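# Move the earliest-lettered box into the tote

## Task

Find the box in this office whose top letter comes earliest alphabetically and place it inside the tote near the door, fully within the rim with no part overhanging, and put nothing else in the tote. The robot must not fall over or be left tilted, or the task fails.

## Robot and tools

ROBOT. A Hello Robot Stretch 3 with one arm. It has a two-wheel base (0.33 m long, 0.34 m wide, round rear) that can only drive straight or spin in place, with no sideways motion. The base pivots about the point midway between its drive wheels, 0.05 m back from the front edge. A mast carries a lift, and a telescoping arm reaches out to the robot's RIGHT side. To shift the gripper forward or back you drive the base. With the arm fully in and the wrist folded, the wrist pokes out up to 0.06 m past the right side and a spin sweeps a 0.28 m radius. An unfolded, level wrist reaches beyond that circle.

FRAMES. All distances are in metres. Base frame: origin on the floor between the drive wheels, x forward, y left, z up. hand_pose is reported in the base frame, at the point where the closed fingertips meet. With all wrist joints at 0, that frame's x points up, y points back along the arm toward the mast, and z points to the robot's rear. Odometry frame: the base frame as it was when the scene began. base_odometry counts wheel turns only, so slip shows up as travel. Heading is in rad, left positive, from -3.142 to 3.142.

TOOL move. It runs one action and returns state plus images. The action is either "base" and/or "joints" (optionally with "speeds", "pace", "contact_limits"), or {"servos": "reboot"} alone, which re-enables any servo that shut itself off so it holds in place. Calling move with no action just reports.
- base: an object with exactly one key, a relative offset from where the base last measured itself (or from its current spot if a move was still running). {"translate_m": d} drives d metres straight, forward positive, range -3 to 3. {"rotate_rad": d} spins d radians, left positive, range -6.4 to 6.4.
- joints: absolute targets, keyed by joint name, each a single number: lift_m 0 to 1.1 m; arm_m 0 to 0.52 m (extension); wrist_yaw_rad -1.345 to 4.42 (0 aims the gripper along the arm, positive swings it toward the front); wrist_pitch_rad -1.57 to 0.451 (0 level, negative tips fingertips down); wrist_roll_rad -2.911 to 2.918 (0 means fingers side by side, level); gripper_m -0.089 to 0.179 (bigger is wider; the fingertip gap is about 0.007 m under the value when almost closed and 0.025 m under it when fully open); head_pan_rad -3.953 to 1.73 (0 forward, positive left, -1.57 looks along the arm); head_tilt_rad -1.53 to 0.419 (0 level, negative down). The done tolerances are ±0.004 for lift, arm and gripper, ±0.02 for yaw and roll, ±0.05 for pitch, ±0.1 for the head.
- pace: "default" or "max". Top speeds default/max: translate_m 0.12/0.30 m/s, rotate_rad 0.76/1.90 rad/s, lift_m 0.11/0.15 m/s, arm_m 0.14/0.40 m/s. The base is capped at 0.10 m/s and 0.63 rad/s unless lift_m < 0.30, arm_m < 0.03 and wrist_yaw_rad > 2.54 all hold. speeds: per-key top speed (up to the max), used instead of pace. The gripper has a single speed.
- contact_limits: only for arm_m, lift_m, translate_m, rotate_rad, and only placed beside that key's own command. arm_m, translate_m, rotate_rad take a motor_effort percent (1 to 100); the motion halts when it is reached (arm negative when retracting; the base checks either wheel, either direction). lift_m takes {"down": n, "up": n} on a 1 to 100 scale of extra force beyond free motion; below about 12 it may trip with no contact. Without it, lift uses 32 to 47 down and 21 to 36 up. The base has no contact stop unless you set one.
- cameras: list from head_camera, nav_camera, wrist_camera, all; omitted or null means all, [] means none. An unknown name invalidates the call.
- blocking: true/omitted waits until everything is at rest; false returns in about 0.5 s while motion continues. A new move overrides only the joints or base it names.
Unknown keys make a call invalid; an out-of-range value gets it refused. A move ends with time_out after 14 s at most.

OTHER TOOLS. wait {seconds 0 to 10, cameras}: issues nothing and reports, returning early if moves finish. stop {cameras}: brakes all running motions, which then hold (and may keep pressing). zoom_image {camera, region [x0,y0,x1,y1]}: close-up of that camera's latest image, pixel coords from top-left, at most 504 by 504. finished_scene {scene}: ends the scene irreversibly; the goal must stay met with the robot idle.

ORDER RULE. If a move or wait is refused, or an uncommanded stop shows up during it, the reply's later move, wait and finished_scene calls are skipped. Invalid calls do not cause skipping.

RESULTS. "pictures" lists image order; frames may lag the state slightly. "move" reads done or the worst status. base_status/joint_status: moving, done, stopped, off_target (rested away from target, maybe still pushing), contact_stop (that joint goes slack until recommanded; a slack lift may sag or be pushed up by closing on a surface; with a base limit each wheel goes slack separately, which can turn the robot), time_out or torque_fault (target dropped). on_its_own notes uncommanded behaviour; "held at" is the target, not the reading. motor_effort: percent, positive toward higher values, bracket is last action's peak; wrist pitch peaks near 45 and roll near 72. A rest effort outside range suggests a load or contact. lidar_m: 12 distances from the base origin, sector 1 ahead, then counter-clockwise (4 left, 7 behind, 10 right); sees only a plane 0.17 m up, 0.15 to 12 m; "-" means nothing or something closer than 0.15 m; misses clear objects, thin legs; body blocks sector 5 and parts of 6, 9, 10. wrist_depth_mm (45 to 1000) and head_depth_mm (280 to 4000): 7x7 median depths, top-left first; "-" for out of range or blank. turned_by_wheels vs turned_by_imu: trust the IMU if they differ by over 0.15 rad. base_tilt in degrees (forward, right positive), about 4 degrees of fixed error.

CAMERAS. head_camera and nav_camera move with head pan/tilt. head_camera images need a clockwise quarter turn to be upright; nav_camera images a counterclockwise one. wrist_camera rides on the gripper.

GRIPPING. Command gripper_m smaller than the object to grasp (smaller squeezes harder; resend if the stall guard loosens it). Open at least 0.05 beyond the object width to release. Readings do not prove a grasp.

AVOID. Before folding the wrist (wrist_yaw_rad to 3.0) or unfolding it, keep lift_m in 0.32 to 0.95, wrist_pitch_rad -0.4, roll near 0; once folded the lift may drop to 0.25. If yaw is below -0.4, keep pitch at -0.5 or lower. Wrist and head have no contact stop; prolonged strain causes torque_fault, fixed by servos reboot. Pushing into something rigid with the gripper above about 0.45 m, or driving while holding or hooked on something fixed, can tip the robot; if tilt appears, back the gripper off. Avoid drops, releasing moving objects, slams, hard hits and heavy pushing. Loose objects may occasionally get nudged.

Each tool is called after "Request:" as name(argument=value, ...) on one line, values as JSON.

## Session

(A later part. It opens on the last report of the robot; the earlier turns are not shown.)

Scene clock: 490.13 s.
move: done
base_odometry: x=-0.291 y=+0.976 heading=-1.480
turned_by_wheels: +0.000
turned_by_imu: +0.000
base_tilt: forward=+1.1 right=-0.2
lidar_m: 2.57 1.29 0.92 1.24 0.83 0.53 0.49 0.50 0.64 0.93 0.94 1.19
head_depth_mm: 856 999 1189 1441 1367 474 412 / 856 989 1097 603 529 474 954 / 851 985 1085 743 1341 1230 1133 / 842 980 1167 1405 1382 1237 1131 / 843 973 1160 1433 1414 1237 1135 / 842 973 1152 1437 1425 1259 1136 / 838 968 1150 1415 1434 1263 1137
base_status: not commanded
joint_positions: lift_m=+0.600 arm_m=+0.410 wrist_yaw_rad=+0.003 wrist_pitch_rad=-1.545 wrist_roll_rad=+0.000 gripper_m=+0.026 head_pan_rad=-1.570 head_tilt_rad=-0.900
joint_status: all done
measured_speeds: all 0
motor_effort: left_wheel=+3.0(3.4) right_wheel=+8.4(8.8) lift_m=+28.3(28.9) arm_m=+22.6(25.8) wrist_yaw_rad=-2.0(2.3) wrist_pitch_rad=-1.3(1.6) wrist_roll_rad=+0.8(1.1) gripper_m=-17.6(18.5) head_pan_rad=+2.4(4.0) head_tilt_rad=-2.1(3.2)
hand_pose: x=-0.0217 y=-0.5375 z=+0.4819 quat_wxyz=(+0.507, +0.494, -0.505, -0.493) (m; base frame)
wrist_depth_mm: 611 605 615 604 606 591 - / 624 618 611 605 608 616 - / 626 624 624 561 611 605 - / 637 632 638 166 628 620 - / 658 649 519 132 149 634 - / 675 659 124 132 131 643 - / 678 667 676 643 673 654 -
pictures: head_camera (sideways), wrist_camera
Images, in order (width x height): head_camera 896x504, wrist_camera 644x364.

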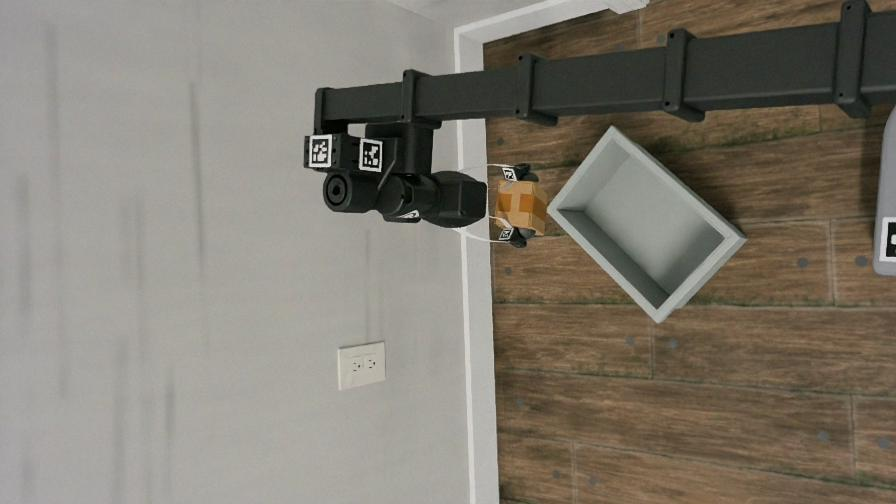

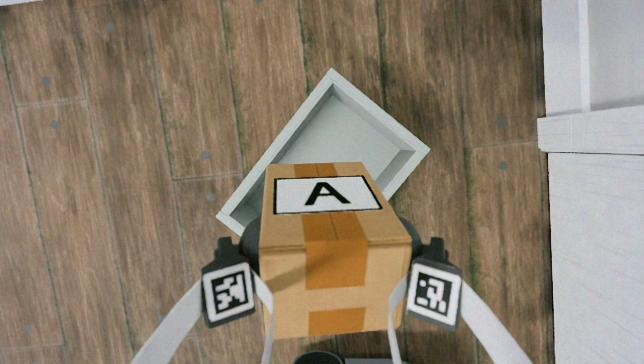

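Request:
move(joints={"arm_m": 0.39, "lift_m": 0.3}, cameras=["wrist_camera", "head_camera"])

Scene clock: 503.70 s.
move: done
base_odometry: x=-0.291 y=+0.976 heading=-1.480
turned_by_wheels: +0.000
turned_by_imu: +0.001
base_tilt: forward=+1.0 right=-0.1
lidar_m: 2.56 1.29 0.92 1.24 0.83 0.53 0.50 0.50 0.64 0.50 0.94 1.20
head_depth_mm: 853 992 1191 1413 1388 1258 1130 / 851 992 1189 1471 1393 1214 703 / 849 984 1170 1411 924 1219 1112 / 845 983 1167 1446 1394 1234 1141 / 844 974 1164 1439 1407 1245 1137 / 841 982 1154 1422 1426 1259 1141 / 838 961 1155 1423 1409 1260 1137
base_status: not commanded
joint_positions: lift_m=+0.300 arm_m=+0.390 wrist_yaw_rad=+0.003 wrist_pitch_rad=-1.545 wrist_roll_rad=+0.000 gripper_m=+0.026 head_pan_rad=-1.570 head_tilt_rad=-0.900
joint_status: all done
measured_speeds: all 0
motor_effort: left_wheel=+3.0(3.2) right_wheel=+8.4(8.6) lift_m=+20.3(27.1) arm_m=-14.1(24.0) wrist_yaw_rad=-1.8(2.2) wrist_pitch_rad=-1.2(1.5) wrist_roll_rad=+0.9(1.1) gripper_m=-16.7(18.7) head_pan_rad=+1.6(3.8) head_tilt_rad=-3.2(4.2)
hand_pose: x=-0.0217 y=-0.5174 z=+0.1819 quat_wxyz=(+0.507, +0.494, -0.505, -0.493) (m; base frame)
wrist_depth_mm: 328 328 323 256 - 320 320 / 333 334 260 - - 325 325 / 339 338 255 - - 232 328 / 348 341 286 166 288 240 335 / 350 255 151 131 149 342 340 / 357 233 124 131 130 349 348 / 370 104 - 234 357 355 355
pictures: head_camera (sideways), wrist_camera
Images, in order (width x height): head_camera 896x504, wrist_camera 644x364.

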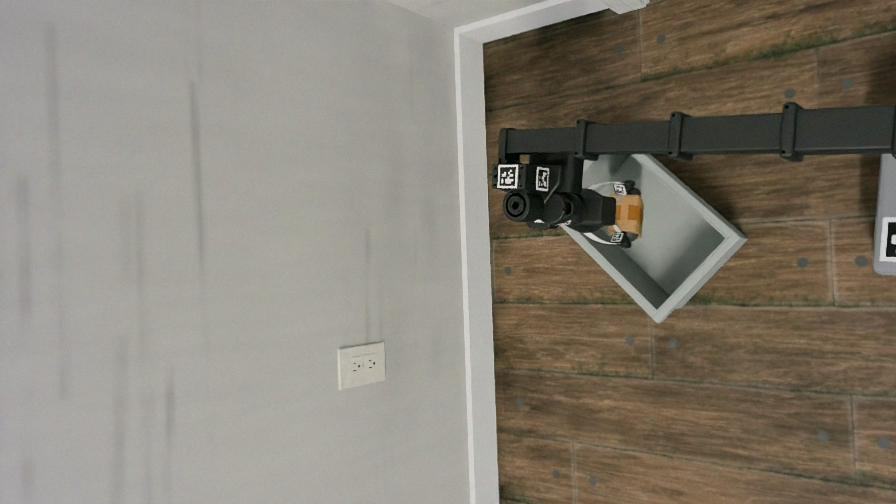

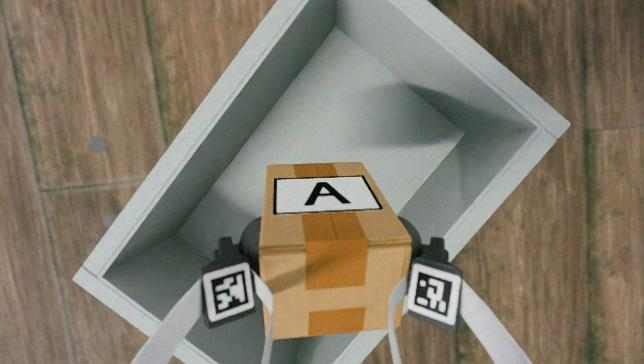

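Request:
move(joints={"lift_m": 0.13}, speeds={"lift_m": 0.04}, contact_limits={"lift_m": {"down": 13}}, cameras=["wrist_camera", "head_camera"])

Scene clock: 513.53 s.
move: contact_stop
base_odometry: x=-0.291 y=+0.976 heading=-1.480
turned_by_wheels: +0.000
turned_by_imu: +0.001
base_tilt: forward=+1.0 right=-0.3
lidar_m: 2.56 1.29 0.92 1.24 0.83 0.53 0.50 0.50 0.64 0.93 0.94 1.19
head_depth_mm: 856 996 1185 1420 1392 1249 1135 / 856 994 1173 1475 1415 1238 1117 / 854 988 1178 1450 1009 1219 1104 / 846 978 1167 1445 1394 1234 1131 / 846 978 1158 1429 1418 1236 1136 / 841 975 1154 1423 1420 1257 1133 / 837 967 1153 1418 1419 1266 1143
base_status: not commanded
joint_positions: lift_m=+0.180 arm_m=+0.390 wrist_yaw_rad=+0.001 wrist_pitch_rad=-1.557 wrist_roll_rad=+0.000 gripper_m=+0.026 head_pan_rad=-1.570 head_tilt_rad=-0.900
joint_status: lift_m contact_stop (moved -0.120 of -0.170)
measured_speeds: translate_m=+0.000 rotate_rad=+0.000 lift_m=+0.001 arm_m=+0.000 wrist_yaw_rad=+0.000 wrist_pitch_rad=+0.000 wrist_roll_rad=+0.000 head_pan_rad=+0.000 head_tilt_rad=+0.000
on_its_own: lift_m is slack since a contact_stop (your +0.130 is given up)
motor_effort: left_wheel=+3.1(3.2) right_wheel=+2.6(8.7) lift_m=+24.6(24.6) arm_m=+3.3(6.5) wrist_yaw_rad=-0.4(2.3) wrist_pitch_rad=+0.9(2.7) wrist_roll_rad=+0.7(1.1) gripper_m=-17.6(18.6) head_pan_rad=+1.1(3.1) head_tilt_rad=-3.5(4.8)
contact_limits: lift_m down 13 (down: maximum 72; up: maximum 65)
hand_pose: x=-0.0217 y=-0.5144 z=+0.0624 quat_wxyz=(+0.504, +0.497, -0.503, -0.496) (m; base frame)
wrist_depth_mm: 213 103 151 - - - - / - 120 180 - - - - / 105 148 205 - - - 160 / 130 178 - 169 - 187 144 / 148 204 - 128 134 172 127 / 182 - 126 131 128 141 116 / - - - 140 166 117 108
pictures: head_camera (sideways), wrist_camera
Images, in order (width x height): head_camera 896x504, wrist_camera 644x364.

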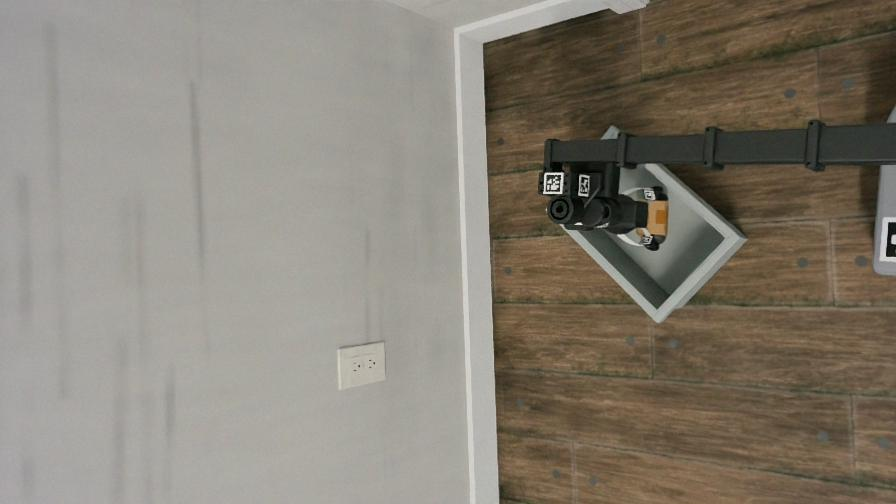

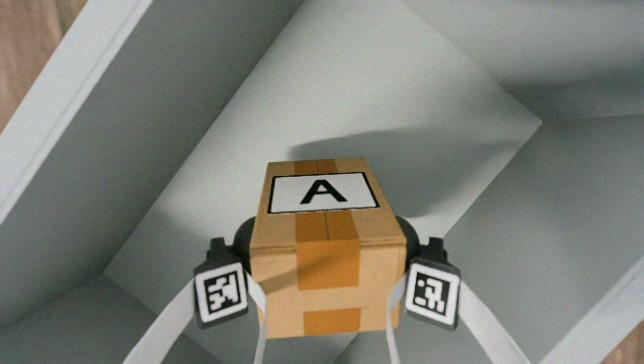

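Request:
move(joints={"gripper_m": 0.12}, cameras=["wrist_camera"])

Scene clock: 516.87 s.
move: done
base_odometry: x=-0.291 y=+0.976 heading=-1.480
turned_by_wheels: +0.000
turned_by_imu: +0.000
base_tilt: forward=+1.0 right=+0.0
lidar_m: 2.56 1.29 0.92 1.24 0.83 0.53 0.49 0.50 0.64 0.93 0.94 1.19
head_depth_mm: 857 994 1194 1426 1391 1255 1126 / 851 994 1176 1470 1419 1244 1120 / 848 985 1168 1470 1015 1205 1120 / 847 983 1170 1457 1385 1240 1136 / 841 981 1167 1439 1420 1232 1125 / 835 973 1155 1425 1418 1258 1139 / 842 973 1150 1420 1418 1262 1133
base_status: not commanded
joint_positions: lift_m=+0.180 arm_m=+0.390 wrist_yaw_rad=+0.001 wrist_pitch_rad=-1.546 wrist_roll_rad=+0.000 gripper_m=+0.120 head_pan_rad=-1.570 head_tilt_rad=-0.900
joint_status: all done
measured_speeds: all 0
on_its_own: lift_m is slack since a contact_stop (your +0.130 is given up)
motor_effort: left_wheel=+2.8(3.1) right_wheel=+2.9(3.4) lift_m=+25.6(26.0) arm_m=+12.4(12.5) wrist_yaw_rad=-0.8(1.0) wrist_pitch_rad=-1.0(1.6) wrist_roll_rad=+0.8(1.0) gripper_m=+2.2(91.1) head_pan_rad=+1.7(3.0) head_tilt_rad=-4.2(5.6)
contact_limits: lift_m down 13 (down: maximum 72; up: maximum 65)
hand_pose: x=-0.0217 y=-0.5173 z=+0.0623 quat_wxyz=(+0.507, +0.494, -0.506, -0.494) (m; base frame)
wrist_depth_mm: 214 99 144 200 - - - / 101 116 165 - - - - / 103 138 202 - - - 166 / 120 163 131 130 129 200 151 / 142 191 - 132 132 171 131 / 176 123 - - 205 124 120 / - 109 - - 186 120 107
pictures: wrist_camera
Images, in order (width x height): wrist_camera 644x364.

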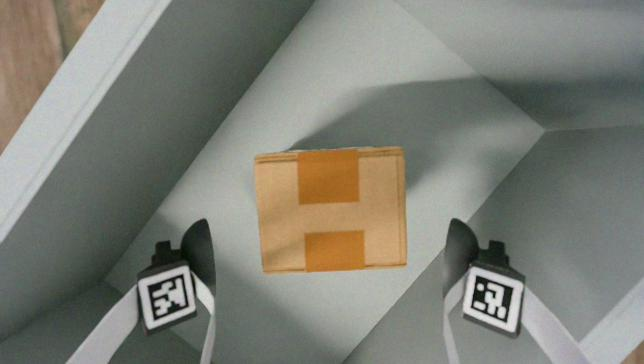

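Request:
move(joints={"lift_m": 0.45}, cameras=["wrist_camera", "head_camera"])

Scene clock: 521.73 s.
move: done
base_odometry: x=-0.291 y=+0.976 heading=-1.480
turned_by_wheels: +0.000
turned_by_imu: +0.001
base_tilt: forward=+0.9 right=-0.2
lidar_m: 2.56 1.29 0.92 1.23 0.82 0.53 0.49 0.50 0.63 0.93 0.94 1.20
head_depth_mm: 855 999 1194 1424 1390 1259 1131 / 851 992 1181 1363 703 609 546 / 853 985 1183 801 1290 1250 1133 / 852 982 1173 1446 1372 1232 1135 / 841 969 1156 1434 1408 1243 1136 / 840 971 1151 1439 1430 1257 1144 / 838 972 1154 1423 1419 1261 1140
base_status: not commanded
joint_positions: lift_m=+0.450 arm_m=+0.390 wrist_yaw_rad=+0.001 wrist_pitch_rad=-1.545 wrist_roll_rad=+0.000 gripper_m=+0.120 head_pan_rad=-1.570 head_tilt_rad=-0.900
joint_status: all done
measured_speeds: all 0
motor_effort: left_wheel=+2.7(2.9) right_wheel=+3.3(3.6) lift_m=+31.7(35.1) arm_m=+22.1(23.4) wrist_yaw_rad=-0.3(0.9) wrist_pitch_rad=-1.0(1.7) wrist_roll_rad=+0.8(1.1) gripper_m=+0.8(2.4) head_pan_rad=+2.0(2.5) head_tilt_rad=-4.4(6.1)
hand_pose: x=-0.0217 y=-0.5175 z=+0.3319 quat_wxyz=(+0.507, +0.494, -0.506, -0.493) (m; base frame)
wrist_depth_mm: 471 473 467 462 461 458 455 / 481 478 474 390 467 467 458 / 486 486 477 - - 469 468 / 491 491 450 397 485 482 482 / 503 492 - - 496 490 486 / 512 123 511 425 501 125 497 / 529 515 514 511 514 129 491
pictures: head_camera (sideways), wrist_camera
Images, in order (width x height): head_camera 896x504, wrist_camera 644x364.

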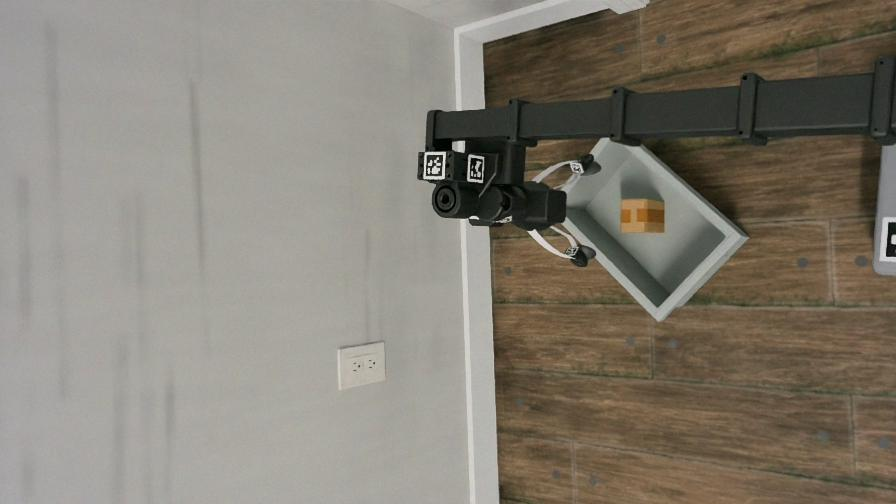

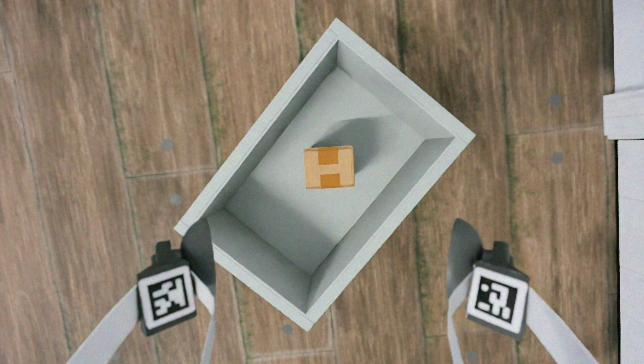

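The box marked "A" is standing upright inside the tote, clear of the rim, and the gripper is empty and above it.

Request:
finished_scene(scene=3)

The scene is finished: the task was done.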